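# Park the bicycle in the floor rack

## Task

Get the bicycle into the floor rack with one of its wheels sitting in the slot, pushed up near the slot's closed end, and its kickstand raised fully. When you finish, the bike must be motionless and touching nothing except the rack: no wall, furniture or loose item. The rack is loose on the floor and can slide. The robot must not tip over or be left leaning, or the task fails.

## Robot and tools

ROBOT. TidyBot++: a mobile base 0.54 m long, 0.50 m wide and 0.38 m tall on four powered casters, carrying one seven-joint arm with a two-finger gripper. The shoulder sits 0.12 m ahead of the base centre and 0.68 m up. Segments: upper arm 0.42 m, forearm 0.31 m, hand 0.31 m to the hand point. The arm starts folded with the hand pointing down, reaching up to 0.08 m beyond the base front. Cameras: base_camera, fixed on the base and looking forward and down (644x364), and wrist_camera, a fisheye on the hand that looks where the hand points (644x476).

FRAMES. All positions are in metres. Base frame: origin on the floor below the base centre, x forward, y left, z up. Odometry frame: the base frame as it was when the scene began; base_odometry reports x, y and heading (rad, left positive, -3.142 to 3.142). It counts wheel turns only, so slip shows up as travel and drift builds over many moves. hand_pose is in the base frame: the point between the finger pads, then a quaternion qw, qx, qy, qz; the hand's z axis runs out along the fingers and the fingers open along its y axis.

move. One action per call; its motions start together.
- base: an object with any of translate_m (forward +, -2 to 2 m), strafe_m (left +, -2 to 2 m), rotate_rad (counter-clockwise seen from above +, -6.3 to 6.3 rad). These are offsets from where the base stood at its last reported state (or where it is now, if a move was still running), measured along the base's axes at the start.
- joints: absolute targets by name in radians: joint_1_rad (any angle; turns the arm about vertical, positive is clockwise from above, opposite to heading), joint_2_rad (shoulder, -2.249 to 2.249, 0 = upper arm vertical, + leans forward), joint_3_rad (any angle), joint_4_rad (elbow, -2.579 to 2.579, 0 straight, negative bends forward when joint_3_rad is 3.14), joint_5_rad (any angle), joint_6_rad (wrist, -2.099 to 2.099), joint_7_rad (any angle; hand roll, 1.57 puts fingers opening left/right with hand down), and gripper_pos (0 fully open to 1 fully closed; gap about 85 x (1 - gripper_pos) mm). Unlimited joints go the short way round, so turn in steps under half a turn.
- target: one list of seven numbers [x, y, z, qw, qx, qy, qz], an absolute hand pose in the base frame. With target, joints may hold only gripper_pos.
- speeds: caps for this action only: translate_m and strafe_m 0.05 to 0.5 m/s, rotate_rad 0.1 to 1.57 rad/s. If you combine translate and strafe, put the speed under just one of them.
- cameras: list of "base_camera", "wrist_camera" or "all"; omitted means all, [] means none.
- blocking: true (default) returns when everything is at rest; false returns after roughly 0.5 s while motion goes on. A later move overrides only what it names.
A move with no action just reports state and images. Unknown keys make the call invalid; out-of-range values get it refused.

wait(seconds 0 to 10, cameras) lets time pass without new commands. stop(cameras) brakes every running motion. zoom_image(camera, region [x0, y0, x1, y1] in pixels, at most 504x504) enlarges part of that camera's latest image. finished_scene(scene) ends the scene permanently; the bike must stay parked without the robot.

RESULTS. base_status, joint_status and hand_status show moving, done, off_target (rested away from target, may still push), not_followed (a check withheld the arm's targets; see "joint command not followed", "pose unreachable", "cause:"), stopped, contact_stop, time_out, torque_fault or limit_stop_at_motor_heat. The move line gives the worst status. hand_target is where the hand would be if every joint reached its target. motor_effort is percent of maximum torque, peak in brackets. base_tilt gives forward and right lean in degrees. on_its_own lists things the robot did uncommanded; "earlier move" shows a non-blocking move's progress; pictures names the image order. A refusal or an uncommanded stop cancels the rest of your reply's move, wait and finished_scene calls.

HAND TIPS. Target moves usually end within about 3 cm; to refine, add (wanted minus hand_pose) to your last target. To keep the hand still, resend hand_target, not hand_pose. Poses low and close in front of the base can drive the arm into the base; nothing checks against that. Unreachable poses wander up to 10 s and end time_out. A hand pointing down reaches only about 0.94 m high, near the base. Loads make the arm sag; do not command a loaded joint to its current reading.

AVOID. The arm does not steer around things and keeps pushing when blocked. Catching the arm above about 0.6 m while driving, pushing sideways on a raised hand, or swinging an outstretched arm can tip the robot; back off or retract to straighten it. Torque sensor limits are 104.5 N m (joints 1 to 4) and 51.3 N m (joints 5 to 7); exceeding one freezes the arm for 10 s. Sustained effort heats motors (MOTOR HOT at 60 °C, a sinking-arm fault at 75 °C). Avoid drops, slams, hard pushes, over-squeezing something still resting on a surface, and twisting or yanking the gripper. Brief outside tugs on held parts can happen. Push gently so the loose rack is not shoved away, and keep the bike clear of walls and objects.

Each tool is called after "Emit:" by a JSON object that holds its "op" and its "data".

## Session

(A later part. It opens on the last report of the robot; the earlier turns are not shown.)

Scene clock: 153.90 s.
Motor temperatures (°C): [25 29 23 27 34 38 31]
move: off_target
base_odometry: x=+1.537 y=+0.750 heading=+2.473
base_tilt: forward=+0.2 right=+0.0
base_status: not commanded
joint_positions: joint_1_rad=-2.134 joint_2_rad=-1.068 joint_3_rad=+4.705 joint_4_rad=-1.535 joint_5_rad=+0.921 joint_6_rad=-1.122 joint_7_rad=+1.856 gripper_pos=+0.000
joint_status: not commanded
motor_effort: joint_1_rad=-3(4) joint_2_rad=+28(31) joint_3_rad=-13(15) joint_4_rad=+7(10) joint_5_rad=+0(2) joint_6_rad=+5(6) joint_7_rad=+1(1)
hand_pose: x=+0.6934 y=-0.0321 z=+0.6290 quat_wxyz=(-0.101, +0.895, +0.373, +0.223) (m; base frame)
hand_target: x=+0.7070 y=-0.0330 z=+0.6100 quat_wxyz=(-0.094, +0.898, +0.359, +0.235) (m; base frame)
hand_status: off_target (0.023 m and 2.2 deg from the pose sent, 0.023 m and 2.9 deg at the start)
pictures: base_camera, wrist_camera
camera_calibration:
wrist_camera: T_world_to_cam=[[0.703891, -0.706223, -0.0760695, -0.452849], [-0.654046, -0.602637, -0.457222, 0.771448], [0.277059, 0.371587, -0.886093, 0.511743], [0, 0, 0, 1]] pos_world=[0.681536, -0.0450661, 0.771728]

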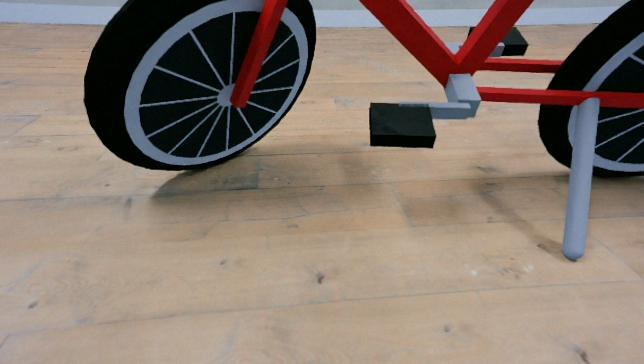

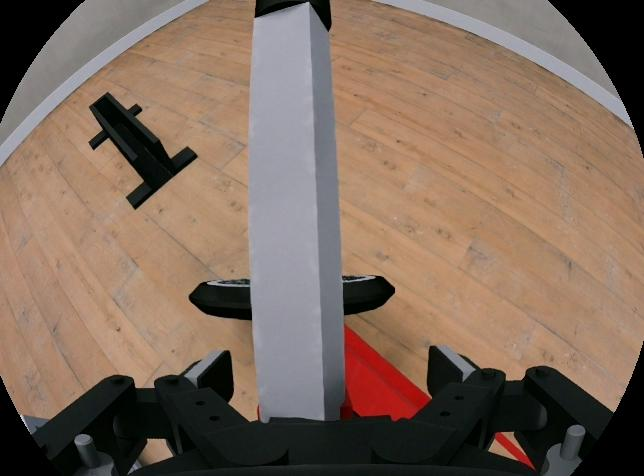

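Emit:
{"op": "move", "data": {"joints": {"gripper_pos": 0.5}}}

Emit:
{"op": "move", "data": {"joints": {"gripper_pos": 1.0}}}

Scene clock: 154.83 s.
Motor temperatures (°C): [25 29 23 27 34 38 31]
move: done
base_odometry: x=+1.537 y=+0.750 heading=+2.473
base_tilt: forward=+0.2 right=+0.0
base_status: not commanded
joint_positions: joint_1_rad=-2.134 joint_2_rad=-1.066 joint_3_rad=+4.705 joint_4_rad=-1.539 joint_5_rad=+0.921 joint_6_rad=-1.121 joint_7_rad=+1.856 gripper_pos=+0.500
joint_status: all done
motor_effort: joint_1_rad=-1(3) joint_2_rad=+28(29) joint_3_rad=-12(14) joint_4_rad=+9(9) joint_5_rad=+2(3) joint_6_rad=+4(6) joint_7_rad=+1(1)
hand_pose: x=+0.6923 y=-0.0312 z=+0.6290 quat_wxyz=(-0.100, +0.895, +0.374, +0.222) (m; base frame)
hand_target: x=+0.7070 y=-0.0330 z=+0.6100 quat_wxyz=(-0.094, +0.898, +0.359, +0.235) (m; base frame)
hand_status: not commanded
pictures: base_camera, wrist_camera
camera_calibration:
wrist_camera: T_world_to_cam=[[0.706094, -0.704211, -0.0742843, -0.454047], [-0.652206, -0.605898, -0.455538, 0.768778], [0.275786, 0.370102, -0.887112, 0.513136], [0, 0, 0, 1]] pos_world=[0.680486, -0.0438562, 0.771688]

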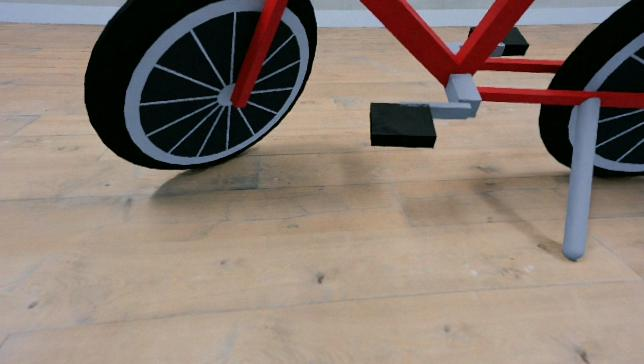

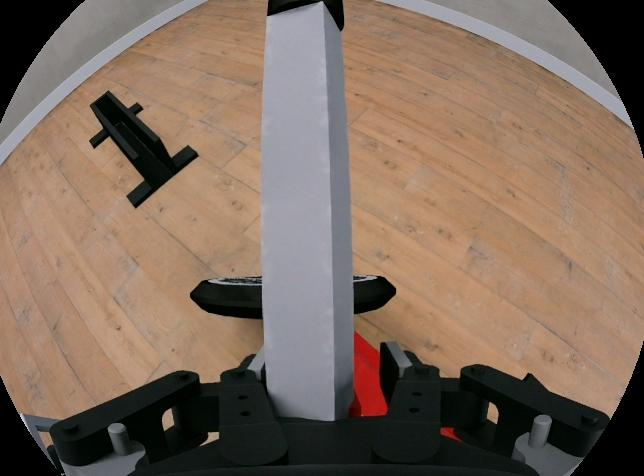

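Scene clock: 155.67 s.
Motor temperatures (°C): [25 29 23 27 34 38 31]
move: off_target
base_odometry: x=+1.537 y=+0.750 heading=+2.473
base_tilt: forward=+0.2 right=+0.0
base_status: not commanded
joint_positions: joint_1_rad=-2.130 joint_2_rad=-1.067 joint_3_rad=+4.705 joint_4_rad=-1.540 joint_5_rad=+0.906 joint_6_rad=-1.121 joint_7_rad=+1.856 gripper_pos=+0.570
joint_status: gripper_pos off_target (ended at +0.570, target +1.000)
motor_effort: joint_1_rad=-2(6) joint_2_rad=+31(33) joint_3_rad=-11(13) joint_4_rad=+7(10) joint_5_rad=+8(10) joint_6_rad=+8(12) joint_7_rad=+1(2)
hand_pose: x=+0.6894 y=-0.0294 z=+0.6290 quat_wxyz=(-0.107, +0.896, +0.371, +0.221) (m; base frame)
hand_target: x=+0.7070 y=-0.0330 z=+0.6100 quat_wxyz=(-0.094, +0.898, +0.359, +0.235) (m; base frame)
hand_status: not commanded
pictures: base_camera, wrist_camera
camera_calibration:
wrist_camera: T_world_to_cam=[[0.703576, -0.704897, -0.0900044, -0.43918], [-0.657748, -0.598043, -0.457945, 0.773594], [0.268977, 0.381399, -0.884413, 0.516621], [0, 0, 0, 1]] pos_world=[0.678867, -0.0439738, 0.771642]

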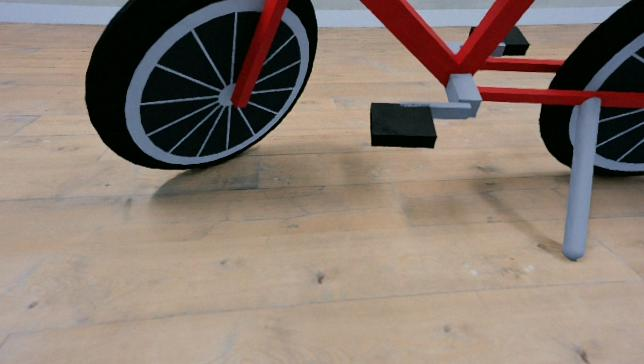

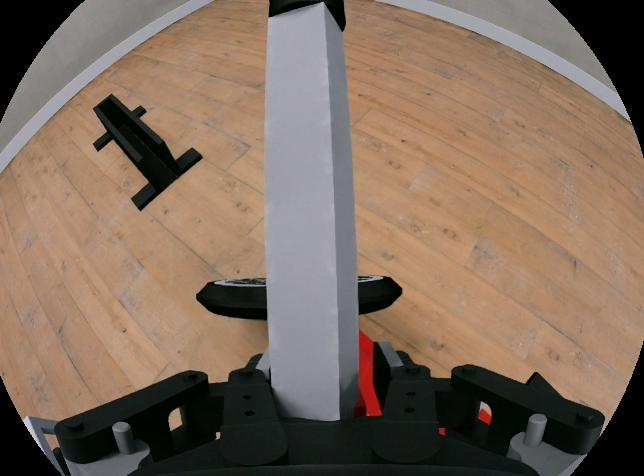

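Emit:
{"op": "move", "data": {"target": [0.75, -0.035, 0.63, -0.039, 0.955, 0.256, 0.147]}}

Scene clock: 158.77 s.
Motor temperatures (°C): [25 29 23 27 34 38 31]
move: off_target
base_odometry: x=+1.538 y=+0.750 heading=+2.473
base_tilt: forward=+0.3 right=+0.0
base_status: not commanded
joint_positions: joint_1_rad=-2.383 joint_2_rad=-1.083 joint_3_rad=+4.736 joint_4_rad=-1.260 joint_5_rad=+0.905 joint_6_rad=-1.351 joint_7_rad=+1.640 gripper_pos=+0.684
joint_status: not commanded
on_its_own: gripper_pos moved +0.114 toward your old target +1.000
motor_effort: joint_1_rad=-4(12) joint_2_rad=+44(48) joint_3_rad=-8(17) joint_4_rad=+11(13) joint_5_rad=+23(27) joint_6_rad=+10(16) joint_7_rad=+0(1)
hand_pose: x=+0.7232 y=+0.0163 z=+0.6413 quat_wxyz=(-0.132, +0.939, +0.283, +0.144) (m; base frame)
hand_target: x=+0.7500 y=-0.0350 z=+0.6300 quat_wxyz=(-0.039, +0.955, +0.256, +0.147) (m; base frame)
hand_status: off_target (0.059 m and 11.2 deg from the pose sent, 0.061 m and 18.8 deg at the start)
pictures: base_camera, wrist_camera
camera_calibration:
wrist_camera: T_world_to_cam=[[0.548248, -0.805229, -0.225901, -0.228484], [-0.822221, -0.469588, -0.321621, 0.858227], [0.152898, 0.362069, -0.919526, 0.607778], [0, 0, 0, 1]] pos_world=[0.73799, -0.0010255, 0.783277]

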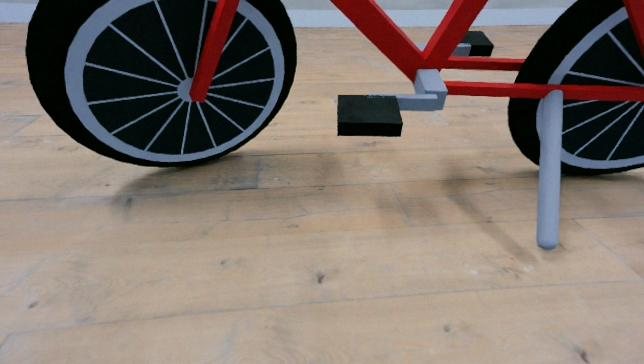

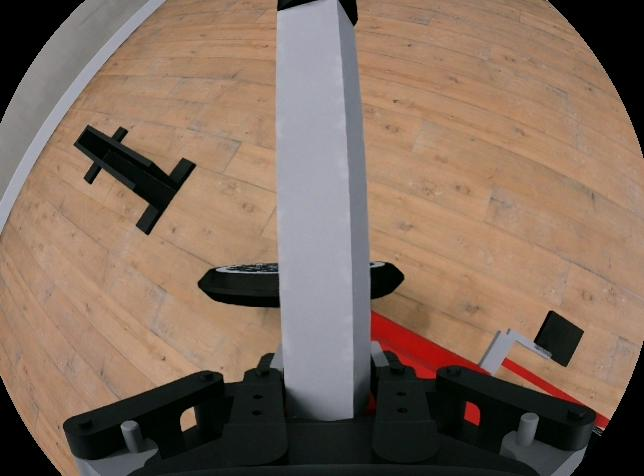

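Emit:
{"op": "move", "data": {"target": [0.775, -0.01, 0.64, -0.008, 0.992, 0.104, 0.075]}}

Emit:
{"op": "zoom_image", "data": {"camera": "base_camera", "region": [0, 0, 504, 300]}}

Scene clock: 161.10 s.
Motor temperatures (°C): [25 29 23 27 34 38 31]
move: off_target
base_odometry: x=+1.538 y=+0.750 heading=+2.473
base_tilt: forward=+0.2 right=+0.0
base_status: not commanded
joint_positions: joint_1_rad=-2.682 joint_2_rad=-1.129 joint_3_rad=+4.759 joint_4_rad=-0.930 joint_5_rad=+0.943 joint_6_rad=-1.532 joint_7_rad=+1.382 gripper_pos=+0.684
joint_status: not commanded
motor_effort: joint_1_rad=+2(8) joint_2_rad=+56(57) joint_3_rad=-4(10) joint_4_rad=+8(12) joint_5_rad=+22(23) joint_6_rad=-1(10) joint_7_rad=+0(1)
hand_pose: x=+0.7618 y=+0.0959 z=+0.6510 quat_wxyz=(-0.156, +0.970, +0.166, +0.081) (m; base frame)
hand_target: x=+0.7750 y=-0.0100 z=+0.6400 quat_wxyz=(-0.008, +0.992, +0.104, +0.075) (m; base frame)
hand_status: off_target (0.107 m and 18.6 deg from the pose sent, 0.058 m and 26.9 deg at the start)
pictures: base_camera, wrist_camera
camera_calibration:
wrist_camera: T_world_to_cam=[[0.31733, -0.888526, -0.331395, 0.069296], [-0.945463, -0.269348, -0.183168, 0.915011], [0.0734888, 0.371447, -0.925541, 0.645494], [0, 0, 0, 1]] pos_world=[0.795683, 0.0682609, 0.787997]

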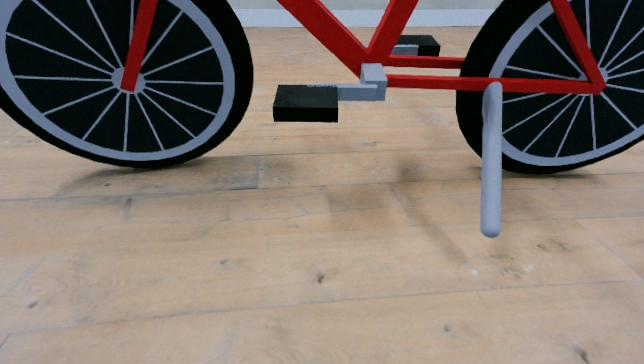

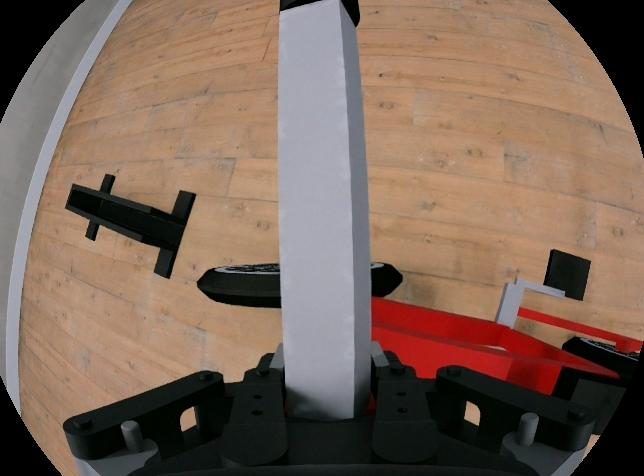

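Scaled by 1.000.

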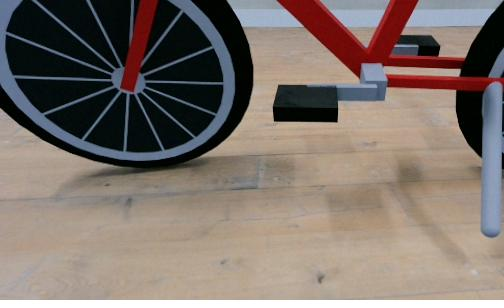

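Emit:
{"op": "move", "data": {"target": [0.79, 0.09, 0.645, -0.173, 0.985, 0.0, 0.0]}}

Scene clock: 163.10 s.
Motor temperatures (°C): [25 29 23 27 34 38 31]
move: off_target
base_odometry: x=+1.538 y=+0.750 heading=+2.473
base_tilt: forward=+0.2 right=+0.0
base_status: not commanded
joint_positions: joint_1_rad=-2.875 joint_2_rad=-1.199 joint_3_rad=+4.727 joint_4_rad=-0.483 joint_5_rad=+1.031 joint_6_rad=-1.728 joint_7_rad=+1.290 gripper_pos=+0.689
joint_status: not commanded
motor_effort: joint_1_rad=+1(4) joint_2_rad=+52(57) joint_3_rad=-10(10) joint_4_rad=+5(9) joint_5_rad=-2(24) joint_6_rad=+1(3) joint_7_rad=+0(1)
hand_pose: x=+0.8033 y=+0.0950 z=+0.6560 quat_wxyz=(-0.183, +0.982, +0.024, +0.034) (m; base frame)
hand_target: x=+0.7900 y=+0.0900 z=+0.6450 quat_wxyz=(-0.173, +0.985, +0.000, +0.000) (m; base frame)
hand_status: off_target (0.018 m and 4.9 deg from the pose sent, 0.029 m and 21.3 deg at the start)
pictures: base_camera, wrist_camera
camera_calibration:
wrist_camera: T_world_to_cam=[[0.0248093, -0.912731, -0.407807, 0.344324], [-0.998926, -0.00666481, -0.0458537, 0.882821], [0.0391341, 0.408507, -0.911916, 0.662492], [0, 0, 0, 1]] pos_world=[0.847404, 0.0495264, 0.785035]

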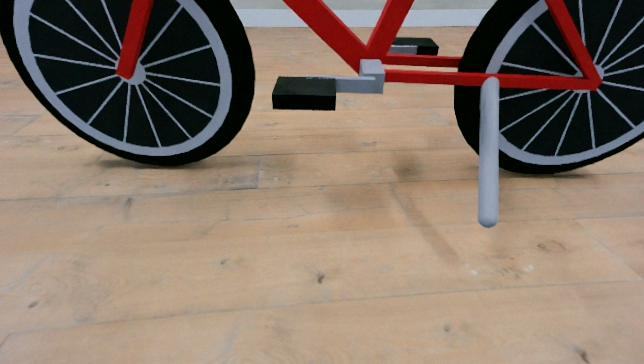

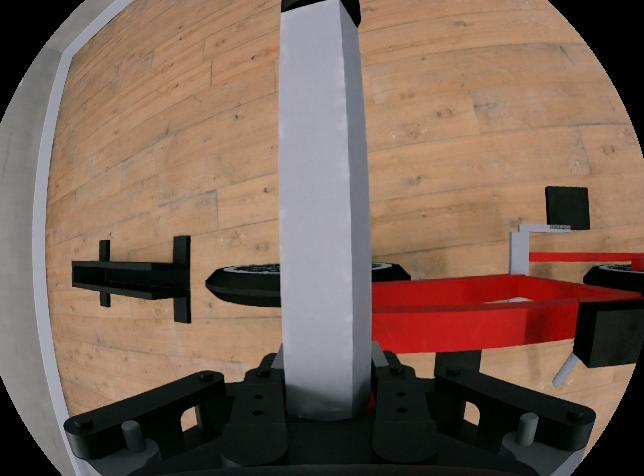

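Emit:
{"op": "move", "data": {"base": {"strafe_m": 0.2}, "speeds": {"strafe_m": 0.12}}}

Scene clock: 166.70 s.
Motor temperatures (°C): [25 30 23 27 34 38 31]
move: done
base_odometry: x=+1.413 y=+0.593 heading=+2.473
base_tilt: forward=+0.3 right=+0.0
base_status: done
joint_positions: joint_1_rad=-2.898 joint_2_rad=-1.201 joint_3_rad=+4.724 joint_4_rad=-0.470 joint_5_rad=+1.033 joint_6_rad=-1.742 joint_7_rad=+1.287 gripper_pos=+0.689
joint_status: not commanded
motor_effort: joint_1_rad=+1(7) joint_2_rad=+52(54) joint_3_rad=-9(10) joint_4_rad=+5(7) joint_5_rad=-1(3) joint_6_rad=+2(3) joint_7_rad=+0(1)
hand_pose: x=+0.7996 y=+0.1068 z=+0.6559 quat_wxyz=(-0.185, +0.982, +0.029, +0.027) (m; base frame)
hand_target: x=+0.7900 y=+0.0900 z=+0.6450 quat_wxyz=(-0.173, +0.985, +0.000, +0.000) (m; base frame)
hand_status: not commanded
pictures: base_camera, wrist_camera
camera_calibration:
wrist_camera: T_world_to_cam=[[0.0313782, -0.911594, -0.409893, 0.351144], [-0.999259, -0.0194608, -0.0332149, 0.872501], [0.0223017, 0.410632, -0.911529, 0.670691], [0, 0, 0, 1]] pos_world=[0.845878, 0.0616736, 0.784266]

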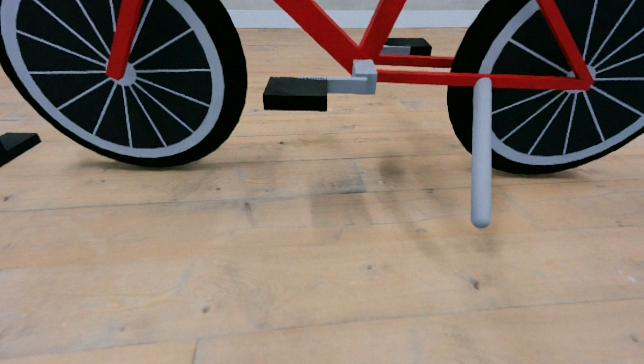

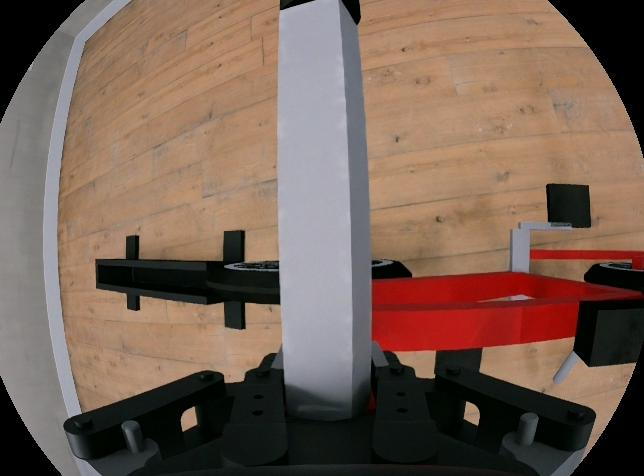

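Emit:
{"op": "zoom_image", "data": {"camera": "wrist_camera", "region": [80, 200, 300, 360]}}

Scaled by 2.291.

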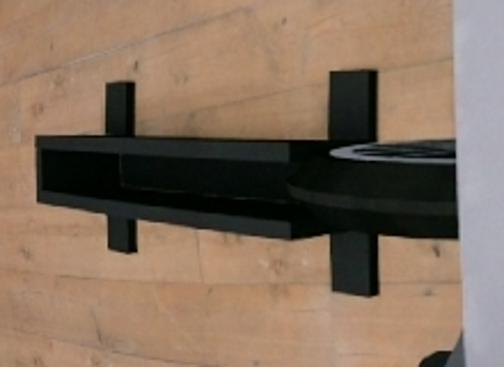

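Emit:
{"op": "move", "data": {"base": {"strafe_m": 0.08}, "speeds": {"strafe_m": 0.1}}}

Emit:
{"op": "zoom_image", "data": {"camera": "wrist_camera", "region": [80, 200, 300, 360]}}

Scene clock: 168.60 s.
Motor temperatures (°C): [25 30 23 27 34 38 31]
move: done
base_odometry: x=+1.363 y=+0.530 heading=+2.473
base_tilt: forward=+0.3 right=+0.0
base_status: done
joint_positions: joint_1_rad=-2.898 joint_2_rad=-1.202 joint_3_rad=+4.720 joint_4_rad=-0.469 joint_5_rad=+1.034 joint_6_rad=-1.750 joint_7_rad=+1.286 gripper_pos=+0.689
joint_status: not commanded
motor_effort: joint_1_rad=+2(7) joint_2_rad=+51(54) joint_3_rad=-8(10) joint_4_rad=+5(6) joint_5_rad=+0(3) joint_6_rad=+2(4) joint_7_rad=+0(1)
hand_pose: x=+0.7973 y=+0.1063 z=+0.6557 quat_wxyz=(-0.185, +0.982, +0.029, +0.023) (m; base frame)
hand_target: x=+0.7900 y=+0.0900 z=+0.6450 quat_wxyz=(-0.173, +0.985, +0.000, +0.000) (m; base frame)
hand_status: not commanded
pictures: base_camera, wrist_camera
camera_calibration:
wrist_camera: T_world_to_cam=[[0.0297425, -0.911569, -0.41007, 0.352106], [-0.999451, -0.0211175, -0.0255471, 0.865497], [0.0146283, 0.410604, -0.911696, 0.677007], [0, 0, 0, 1]] pos_world=[0.844645, 0.061264, 0.783723]

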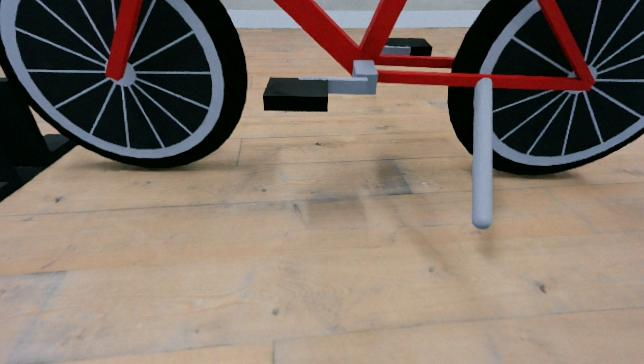

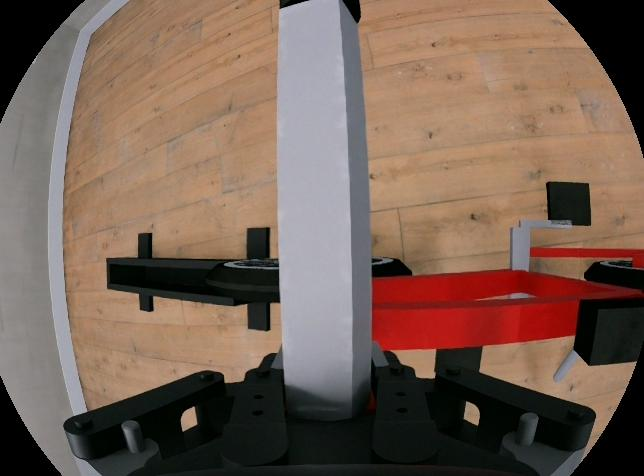

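Scaled by 2.291.

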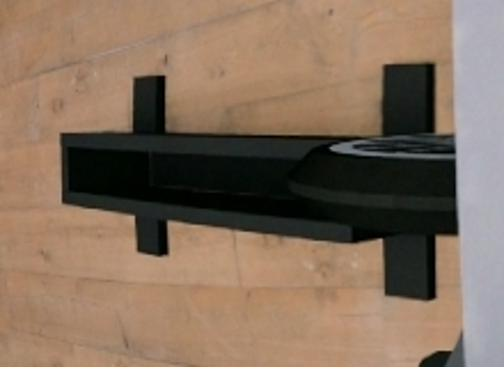

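Emit:
{"op": "move", "data": {"base": {"strafe_m": 0.08}, "speeds": {"strafe_m": 0.1}}}

Emit:
{"op": "zoom_image", "data": {"camera": "wrist_camera", "region": [80, 200, 300, 360]}}

Emit:
{"op": "zoom_image", "data": {"camera": "base_camera", "region": [0, 0, 250, 200]}}

Scene clock: 170.27 s.
Motor temperatures (°C): [25 30 23 27 34 38 31]
move: done
base_odometry: x=+1.313 y=+0.467 heading=+2.473
base_tilt: forward=+0.2 right=+0.0
base_status: done
joint_positions: joint_1_rad=-2.883 joint_2_rad=-1.203 joint_3_rad=+4.716 joint_4_rad=-0.465 joint_5_rad=+1.036 joint_6_rad=-1.764 joint_7_rad=+1.284 gripper_pos=+0.689
joint_status: not commanded
motor_effort: joint_1_rad=+0(7) joint_2_rad=+52(54) joint_3_rad=-8(9) joint_4_rad=+3(5) joint_5_rad=-1(3) joint_6_rad=-1(6) joint_7_rad=+0(1)
hand_pose: x=+0.7956 y=+0.0947 z=+0.6556 quat_wxyz=(-0.184, +0.982, +0.020, +0.018) (m; base frame)
hand_target: x=+0.7900 y=+0.0900 z=+0.6450 quat_wxyz=(-0.173, +0.985, +0.000, +0.000) (m; base frame)
hand_status: not commanded
pictures: base_camera, wrist_camera
camera_calibration:
wrist_camera: T_world_to_cam=[[0.0109324, -0.912154, -0.409701, 0.356274], [-0.999891, -0.00589128, -0.0135645, 0.854679], [0.00995927, 0.409805, -0.912119, 0.685769], [0, 0, 0, 1]] pos_world=[0.843861, 0.0489804, 0.783062]

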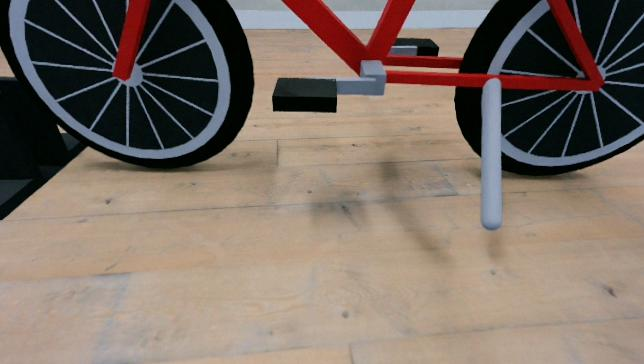

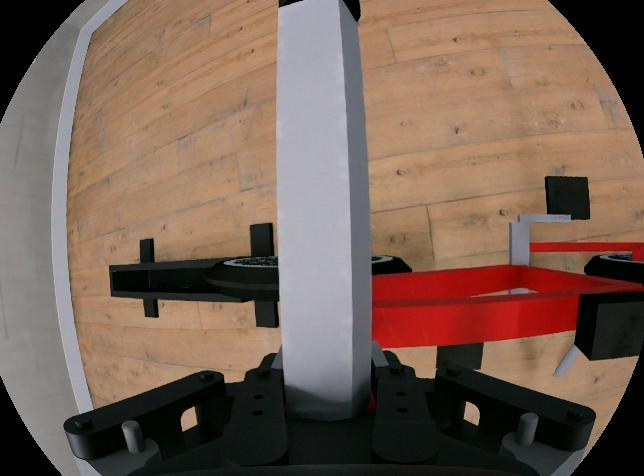

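Scaled by 2.291.

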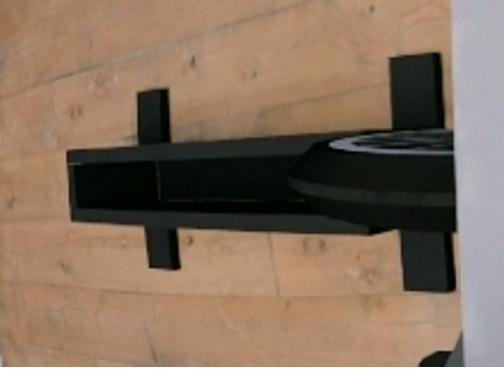

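Scaled by 2.016.

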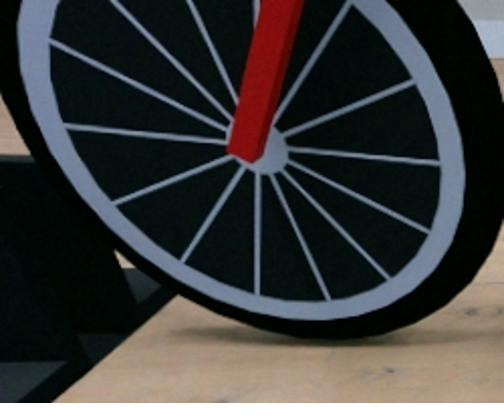

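Emit:
{"op": "zoom_image", "data": {"camera": "base_camera", "region": [0, 60, 110, 200]}}

Emit:
{"op": "zoom_image", "data": {"camera": "wrist_camera", "region": [160, 220, 290, 340]}}

Scaled by 3.600.

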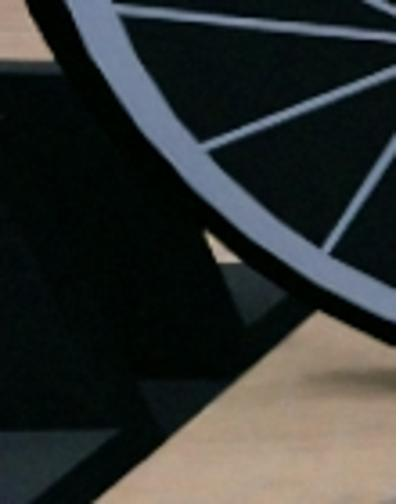

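Scaled by 3.877.

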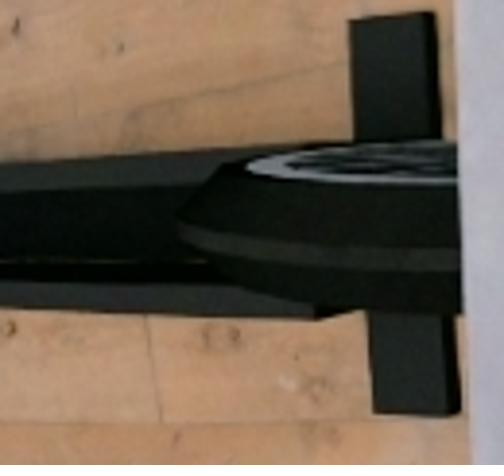

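Emit:
{"op": "move", "data": {"base": {"strafe_m": -0.03}, "speeds": {"strafe_m": 0.1}, "target": [0.785, 0.09, 0.645, -0.1728, 0.9836, 0.055, -0.009]}}

Emit:
{"op": "zoom_image", "data": {"camera": "wrist_camera", "region": [80, 200, 300, 360]}}

Scene clock: 172.53 s.
Motor temperatures (°C): [25 30 23 27 34 38 31]
move: off_target
base_odometry: x=+1.332 y=+0.491 heading=+2.473
base_tilt: forward=+0.2 right=+0.0
base_status: done
joint_positions: joint_1_rad=-2.918 joint_2_rad=-1.211 joint_3_rad=+4.701 joint_4_rad=-0.388 joint_5_rad=+1.068 joint_6_rad=-1.797 joint_7_rad=+1.348 gripper_pos=+0.689
joint_status: not commanded
motor_effort: joint_1_rad=+1(5) joint_2_rad=+54(54) joint_3_rad=-8(9) joint_4_rad=+4(6) joint_5_rad=-1(3) joint_6_rad=+0(3) joint_7_rad=+1(1)
hand_pose: x=+0.7989 y=+0.0940 z=+0.6561 quat_wxyz=(-0.184, +0.982, +0.034, +0.017) (m; base frame)
hand_target: x=+0.7850 y=+0.0900 z=+0.6450 quat_wxyz=(-0.173, +0.983, +0.055, -0.009) (m; base frame)
hand_status: off_target (0.018 m and 4.0 deg from the pose sent, 0.016 m and 5.2 deg at the start)
pictures: base_camera, wrist_camera
camera_calibration:
wrist_camera: T_world_to_cam=[[0.0375947, -0.911583, -0.409393, 0.33431], [-0.999293, -0.0339802, -0.0161027, 0.861753], [0.00076768, 0.409708, -0.912216, 0.693877], [0, 0, 0, 1]] pos_world=[0.848042, 0.0497464, 0.783706]

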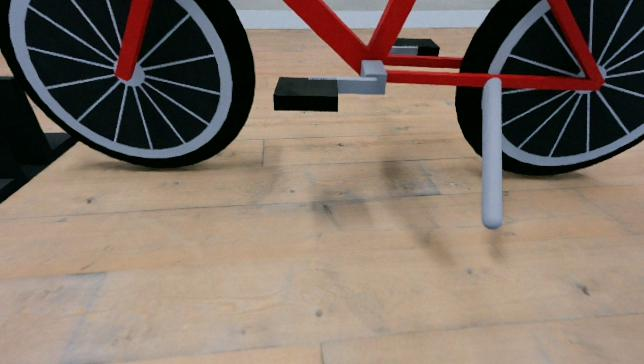

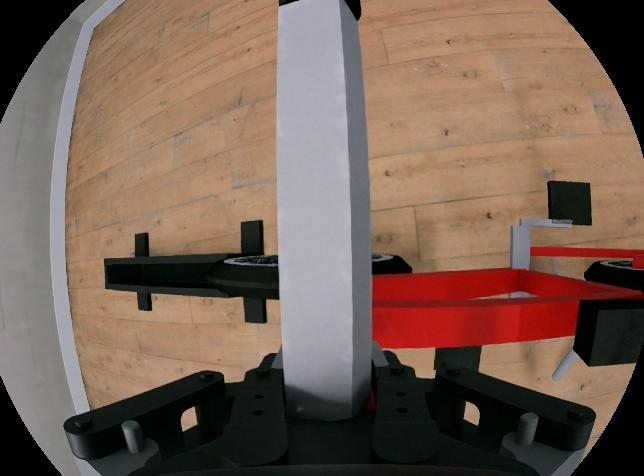

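Scaled by 2.291.

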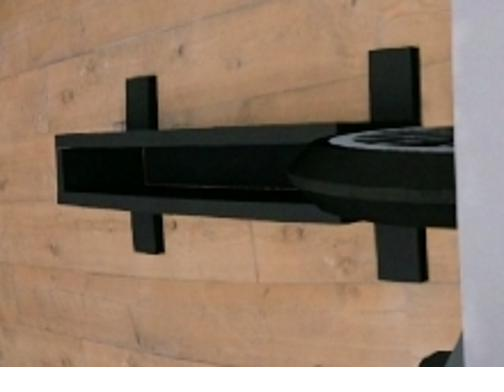

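Emit:
{"op": "move", "data": {"base": {"strafe_m": 0.10}, "speeds": {"strafe_m": 0.1}}}

Emit:
{"op": "zoom_image", "data": {"camera": "wrist_camera", "region": [80, 200, 300, 360]}}

Scene clock: 174.43 s.
Motor temperatures (°C): [25 30 23 27 34 38 31]
move: done
base_odometry: x=+1.270 y=+0.412 heading=+2.473
base_tilt: forward=+0.3 right=-0.1
base_status: done
joint_positions: joint_1_rad=-2.937 joint_2_rad=-1.212 joint_3_rad=+4.698 joint_4_rad=-0.381 joint_5_rad=+1.072 joint_6_rad=-1.805 joint_7_rad=+1.349 gripper_pos=+0.689
joint_status: not commanded
motor_effort: joint_1_rad=+0(6) joint_2_rad=+52(54) joint_3_rad=-8(9) joint_4_rad=+3(5) joint_5_rad=-3(3) joint_6_rad=+1(3) joint_7_rad=+1(1)
hand_pose: x=+0.7959 y=+0.1047 z=+0.6559 quat_wxyz=(-0.185, +0.982, +0.042, +0.012) (m; base frame)
hand_target: x=+0.7850 y=+0.0900 z=+0.6450 quat_wxyz=(-0.173, +0.983, +0.055, -0.009) (m; base frame)
hand_status: not commanded
pictures: base_camera, wrist_camera
camera_calibration:
wrist_camera: T_world_to_cam=[[0.0497289, -0.911005, -0.409385, 0.334321], [-0.998694, -0.050183, -0.00964107, 0.856102], [-0.0117611, 0.40933, -0.912311, 0.699438], [0, 0, 0, 1]] pos_world=[0.846584, 0.0612292, 0.783225]

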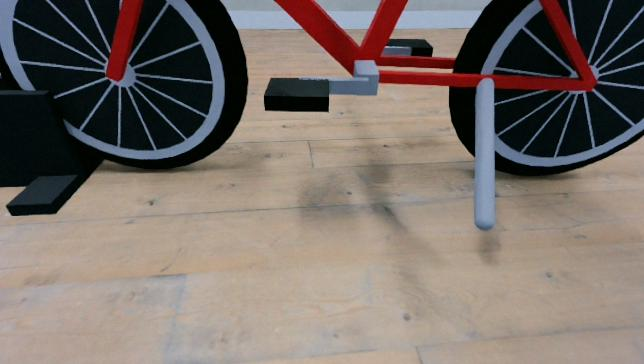

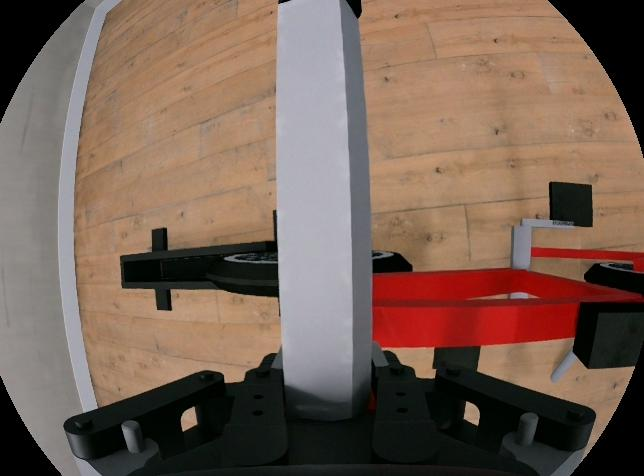

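Scaled by 2.291.

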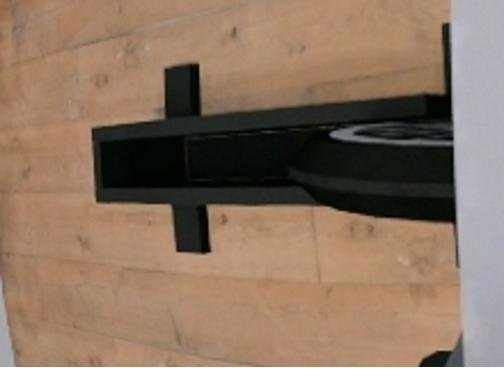

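Emit:
{"op": "move", "data": {"base": {"strafe_m": 0.18}, "speeds": {"strafe_m": 0.12}}}

Emit:
{"op": "zoom_image", "data": {"camera": "wrist_camera", "region": [80, 200, 300, 360]}}

Scene clock: 177.23 s.
Motor temperatures (°C): [25 30 23 27 34 38 31]
move: done
base_odometry: x=+1.158 y=+0.271 heading=+2.473
base_tilt: forward=+0.3 right=+0.0
base_status: done
joint_positions: joint_1_rad=-2.938 joint_2_rad=-1.212 joint_3_rad=+4.692 joint_4_rad=-0.377 joint_5_rad=+1.075 joint_6_rad=-1.831 joint_7_rad=+1.382 gripper_pos=+0.689
joint_status: not commanded
motor_effort: joint_1_rad=+0(12) joint_2_rad=+52(54) joint_3_rad=-8(8) joint_4_rad=+2(4) joint_5_rad=-2(4) joint_6_rad=+0(7) joint_7_rad=+1(5)
hand_pose: x=+0.7889 y=+0.1033 z=+0.6559 quat_wxyz=(-0.184, +0.981, +0.060, +0.004) (m; base frame)
hand_target: x=+0.7850 y=+0.0900 z=+0.6450 quat_wxyz=(-0.173, +0.983, +0.055, -0.009) (m; base frame)
hand_status: not commanded
pictures: base_camera, wrist_camera
camera_calibration:
wrist_camera: T_world_to_cam=[[0.0815451, -0.909602, -0.4074, 0.306902], [-0.99601, -0.0892413, -0.000112004, 0.844693], [-0.036255, 0.405783, -0.91325, 0.720232], [0, 0, 0, 1]] pos_world=[0.842408, 0.0622821, 0.782878]

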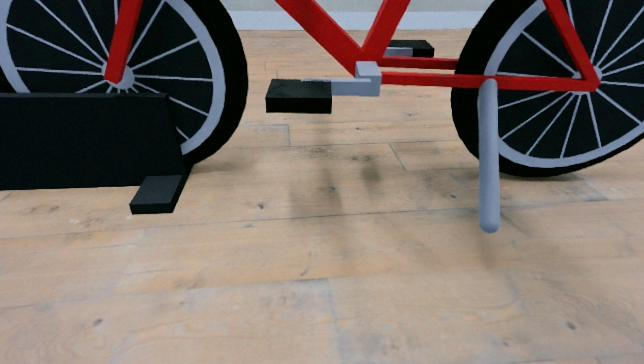

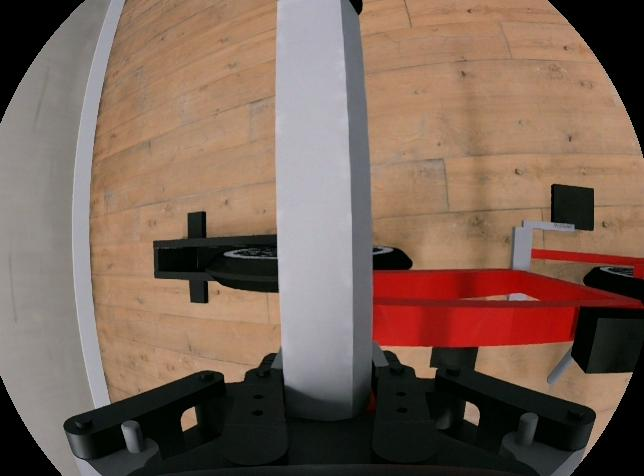

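Scaled by 2.291.

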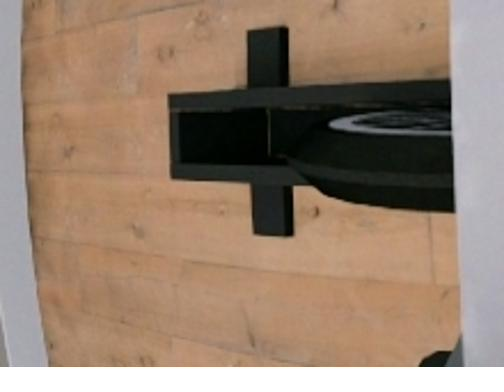

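Emit:
{"op": "move", "data": {"base": {"strafe_m": 0.14}, "speeds": {"strafe_m": 0.12}}}

Emit:
{"op": "zoom_image", "data": {"camera": "wrist_camera", "region": [80, 200, 300, 360]}}

Scene clock: 179.27 s.
Motor temperatures (°C): [25 30 23 27 34 38 31]
move: done
base_odometry: x=+1.071 y=+0.161 heading=+2.473
base_tilt: forward=+0.2 right=+0.0
base_status: done
joint_positions: joint_1_rad=-2.923 joint_2_rad=-1.213 joint_3_rad=+4.687 joint_4_rad=-0.377 joint_5_rad=+1.076 joint_6_rad=-1.846 joint_7_rad=+1.390 gripper_pos=+0.689
joint_status: not commanded
motor_effort: joint_1_rad=+1(6) joint_2_rad=+51(54) joint_3_rad=-6(8) joint_4_rad=+2(5) joint_5_rad=+1(4) joint_6_rad=-1(8) joint_7_rad=+0(5)
hand_pose: x=+0.7859 y=+0.0925 z=+0.6559 quat_wxyz=(-0.183, +0.981, +0.058, -0.001) (m; base frame)
hand_target: x=+0.7850 y=+0.0900 z=+0.6450 quat_wxyz=(-0.173, +0.983, +0.055, -0.009) (m; base frame)
hand_status: not commanded
pictures: base_camera, wrist_camera
camera_calibration:
wrist_camera: T_world_to_cam=[[0.076248, -0.910231, -0.40702, 0.301253], [-0.996079, -0.0879073, 0.00999205, 0.834043], [-0.0448751, 0.404662, -0.913365, 0.731437], [0, 0, 0, 1]] pos_world=[0.840625, 0.0515439, 0.782351]

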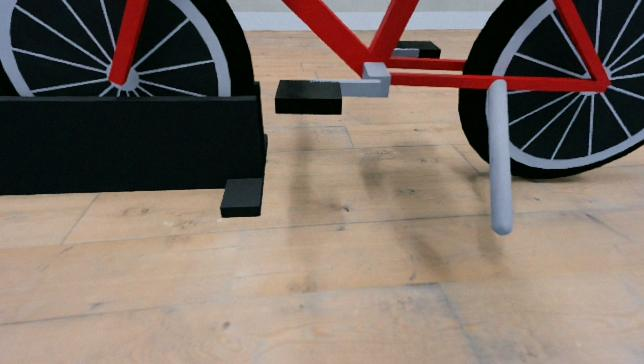

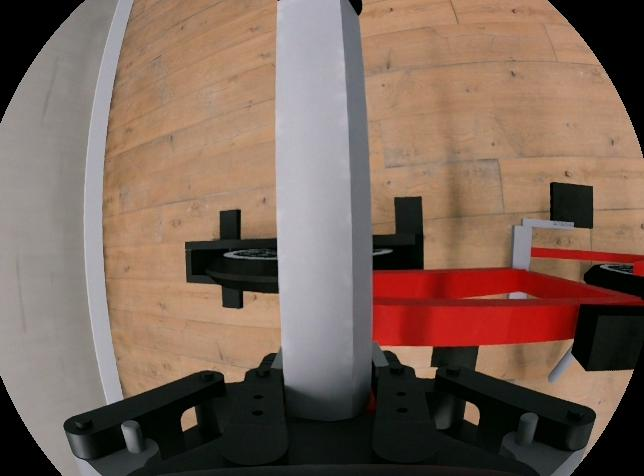

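Scaled by 2.291.

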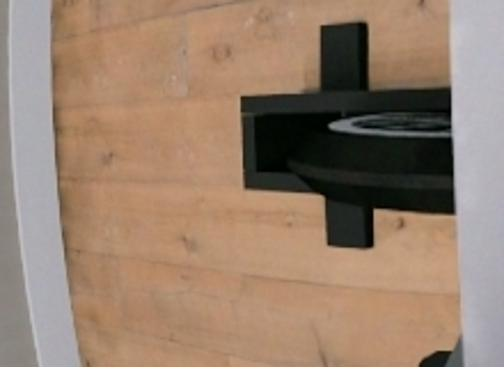

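Emit:
{"op": "move", "data": {"base": {"strafe_m": 0.045}, "speeds": {"strafe_m": 0.1}}}

Emit:
{"op": "zoom_image", "data": {"camera": "wrist_camera", "region": [80, 200, 300, 360]}}

Scene clock: 180.83 s.
Motor temperatures (°C): [25 30 23 27 34 38 31]
move: done
base_odometry: x=+1.043 y=+0.125 heading=+2.473
base_tilt: forward=+0.2 right=+0.0
base_status: done
joint_positions: joint_1_rad=-2.935 joint_2_rad=-1.213 joint_3_rad=+4.686 joint_4_rad=-0.377 joint_5_rad=+1.076 joint_6_rad=-1.853 joint_7_rad=+1.396 gripper_pos=+0.689
joint_status: not commanded
motor_effort: joint_1_rad=-1(9) joint_2_rad=+52(54) joint_3_rad=-7(7) joint_4_rad=+2(4) joint_5_rad=-1(3) joint_6_rad=-1(8) joint_7_rad=+1(6)
hand_pose: x=+0.7827 y=+0.1001 z=+0.6558 quat_wxyz=(-0.183, +0.981, +0.068, -0.005) (m; base frame)
hand_target: x=+0.7850 y=+0.0900 z=+0.6450 quat_wxyz=(-0.173, +0.983, +0.055, -0.009) (m; base frame)
hand_status: not commanded
pictures: base_camera, wrist_camera
camera_calibration:
wrist_camera: T_world_to_cam=[[0.0932047, -0.908869, -0.406535, 0.294718], [-0.994044, -0.108104, 0.013781, 0.829508], [-0.056473, 0.402829, -0.913531, 0.737525], [0, 0, 0, 1]] pos_world=[0.838748, 0.0604359, 0.782134]

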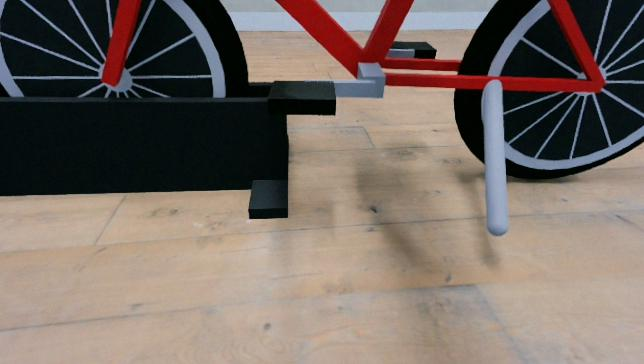

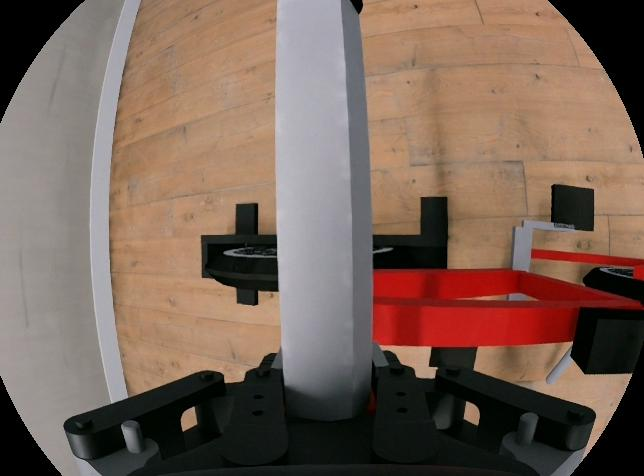

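Scaled by 2.291.

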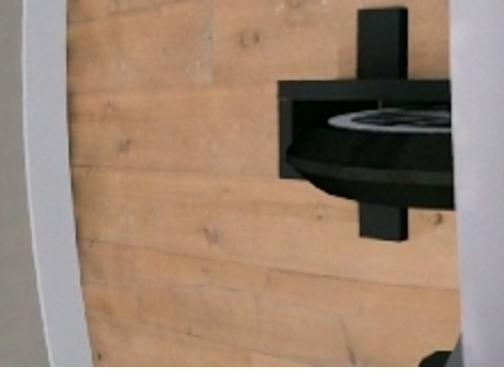

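Emit:
{"op": "move", "data": {"base": {"strafe_m": 0.025}, "speeds": {"strafe_m": 0.1}}}

Emit:
{"op": "zoom_image", "data": {"camera": "wrist_camera", "region": [80, 200, 300, 360]}}

Scene clock: 182.03 s.
Motor temperatures (°C): [25 30 23 27 34 38 31]
move: done
base_odometry: x=+1.027 y=+0.106 heading=+2.473
base_tilt: forward=+0.3 right=+0.0
base_status: done
joint_positions: joint_1_rad=-2.938 joint_2_rad=-1.214 joint_3_rad=+4.684 joint_4_rad=-0.377 joint_5_rad=+1.077 joint_6_rad=-1.854 joint_7_rad=+1.396 gripper_pos=+0.689
joint_status: not commanded
motor_effort: joint_1_rad=+0(5) joint_2_rad=+50(54) joint_3_rad=-7(8) joint_4_rad=+2(4) joint_5_rad=-1(3) joint_6_rad=-1(5) joint_7_rad=+1(1)
hand_pose: x=+0.7820 y=+0.1024 z=+0.6558 quat_wxyz=(-0.183, +0.981, +0.070, -0.006) (m; base frame)
hand_target: x=+0.7850 y=+0.0900 z=+0.6450 quat_wxyz=(-0.173, +0.983, +0.055, -0.009) (m; base frame)
hand_status: not commanded
pictures: base_camera, wrist_camera
camera_calibration:
wrist_camera: T_world_to_cam=[[0.0964785, -0.908307, -0.407025, 0.294527], [-0.99357, -0.112232, 0.0149441, 0.828304], [-0.0592549, 0.402966, -0.913295, 0.738525], [0, 0, 0, 1]] pos_world=[0.838323, 0.062882, 0.781992]

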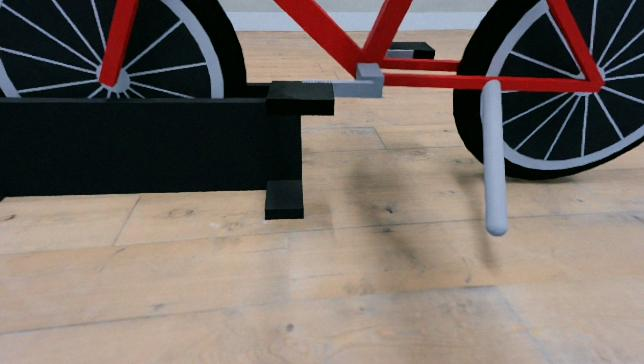

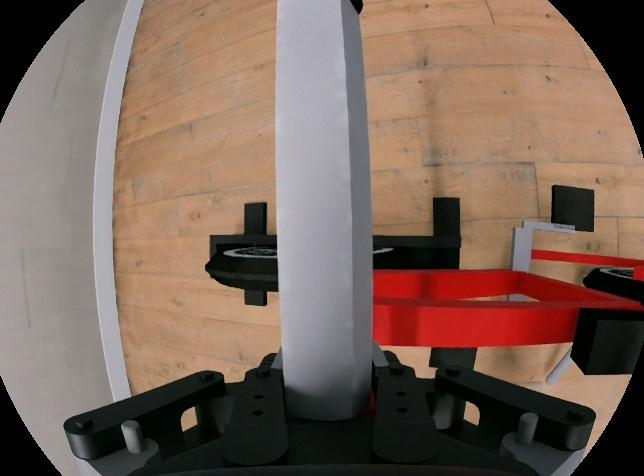

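Scaled by 2.291.

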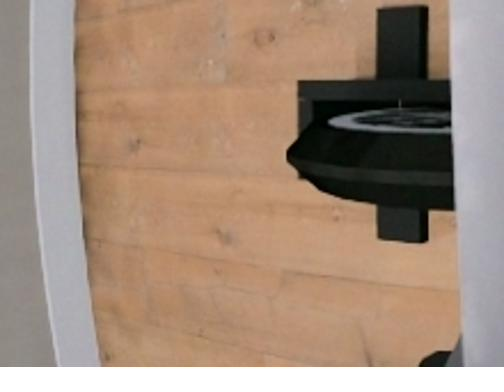

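Emit:
{"op": "move", "data": {"base": {"strafe_m": 0.02}, "speeds": {"strafe_m": 0.1}}}

Emit:
{"op": "zoom_image", "data": {"camera": "base_camera", "region": [0, 0, 504, 300]}}

Scene clock: 183.03 s.
Motor temperatures (°C): [25 30 23 27 34 38 31]
move: done
base_odometry: x=+1.014 y=+0.090 heading=+2.473
base_tilt: forward=+0.3 right=+0.0
base_status: done
joint_positions: joint_1_rad=-2.936 joint_2_rad=-1.214 joint_3_rad=+4.683 joint_4_rad=-0.377 joint_5_rad=+1.078 joint_6_rad=-1.855 joint_7_rad=+1.396 gripper_pos=+0.689
joint_status: not commanded
motor_effort: joint_1_rad=+0(5) joint_2_rad=+50(53) joint_3_rad=-8(8) joint_4_rad=+2(4) joint_5_rad=-3(3) joint_6_rad=+0(5) joint_7_rad=+1(1)
hand_pose: x=+0.7819 y=+0.1013 z=+0.6558 quat_wxyz=(-0.183, +0.981, +0.069, -0.006) (m; base frame)
hand_target: x=+0.7850 y=+0.0900 z=+0.6450 quat_wxyz=(-0.173, +0.983, +0.055, -0.009) (m; base frame)
hand_status: not commanded
pictures: base_camera, wrist_camera
camera_calibration:
wrist_camera: T_world_to_cam=[[0.0950449, -0.908193, -0.407618, 0.294991], [-0.993694, -0.111027, 0.0156719, 0.827587], [-0.0594896, 0.403558, -0.913018, 0.738916], [0, 0, 0, 1]] pos_world=[0.838288, 0.0615978, 0.781917]

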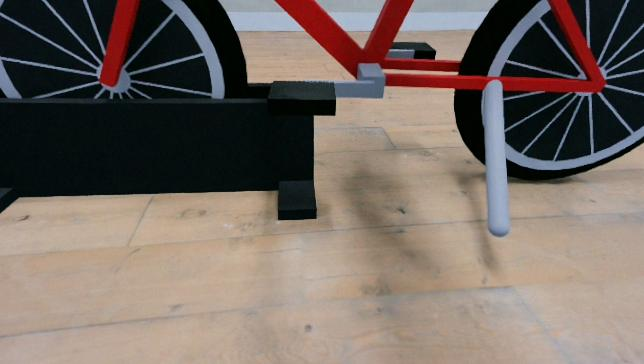

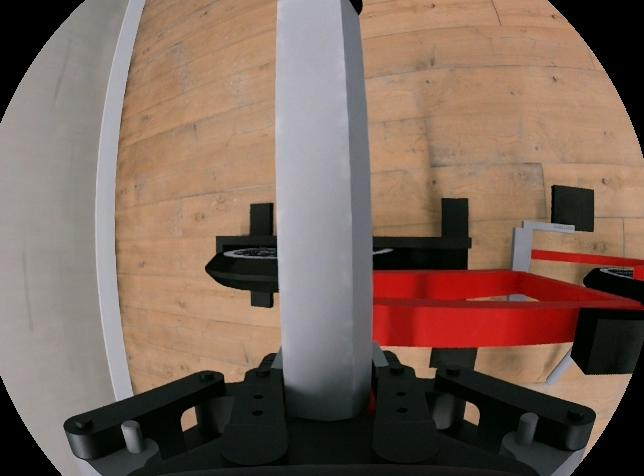

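Scaled by 1.000.

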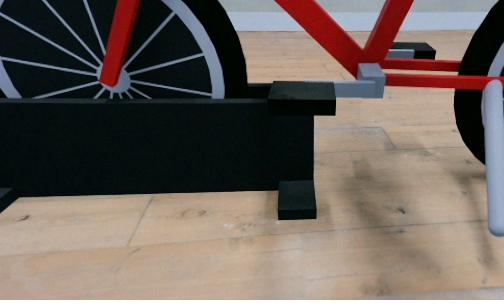

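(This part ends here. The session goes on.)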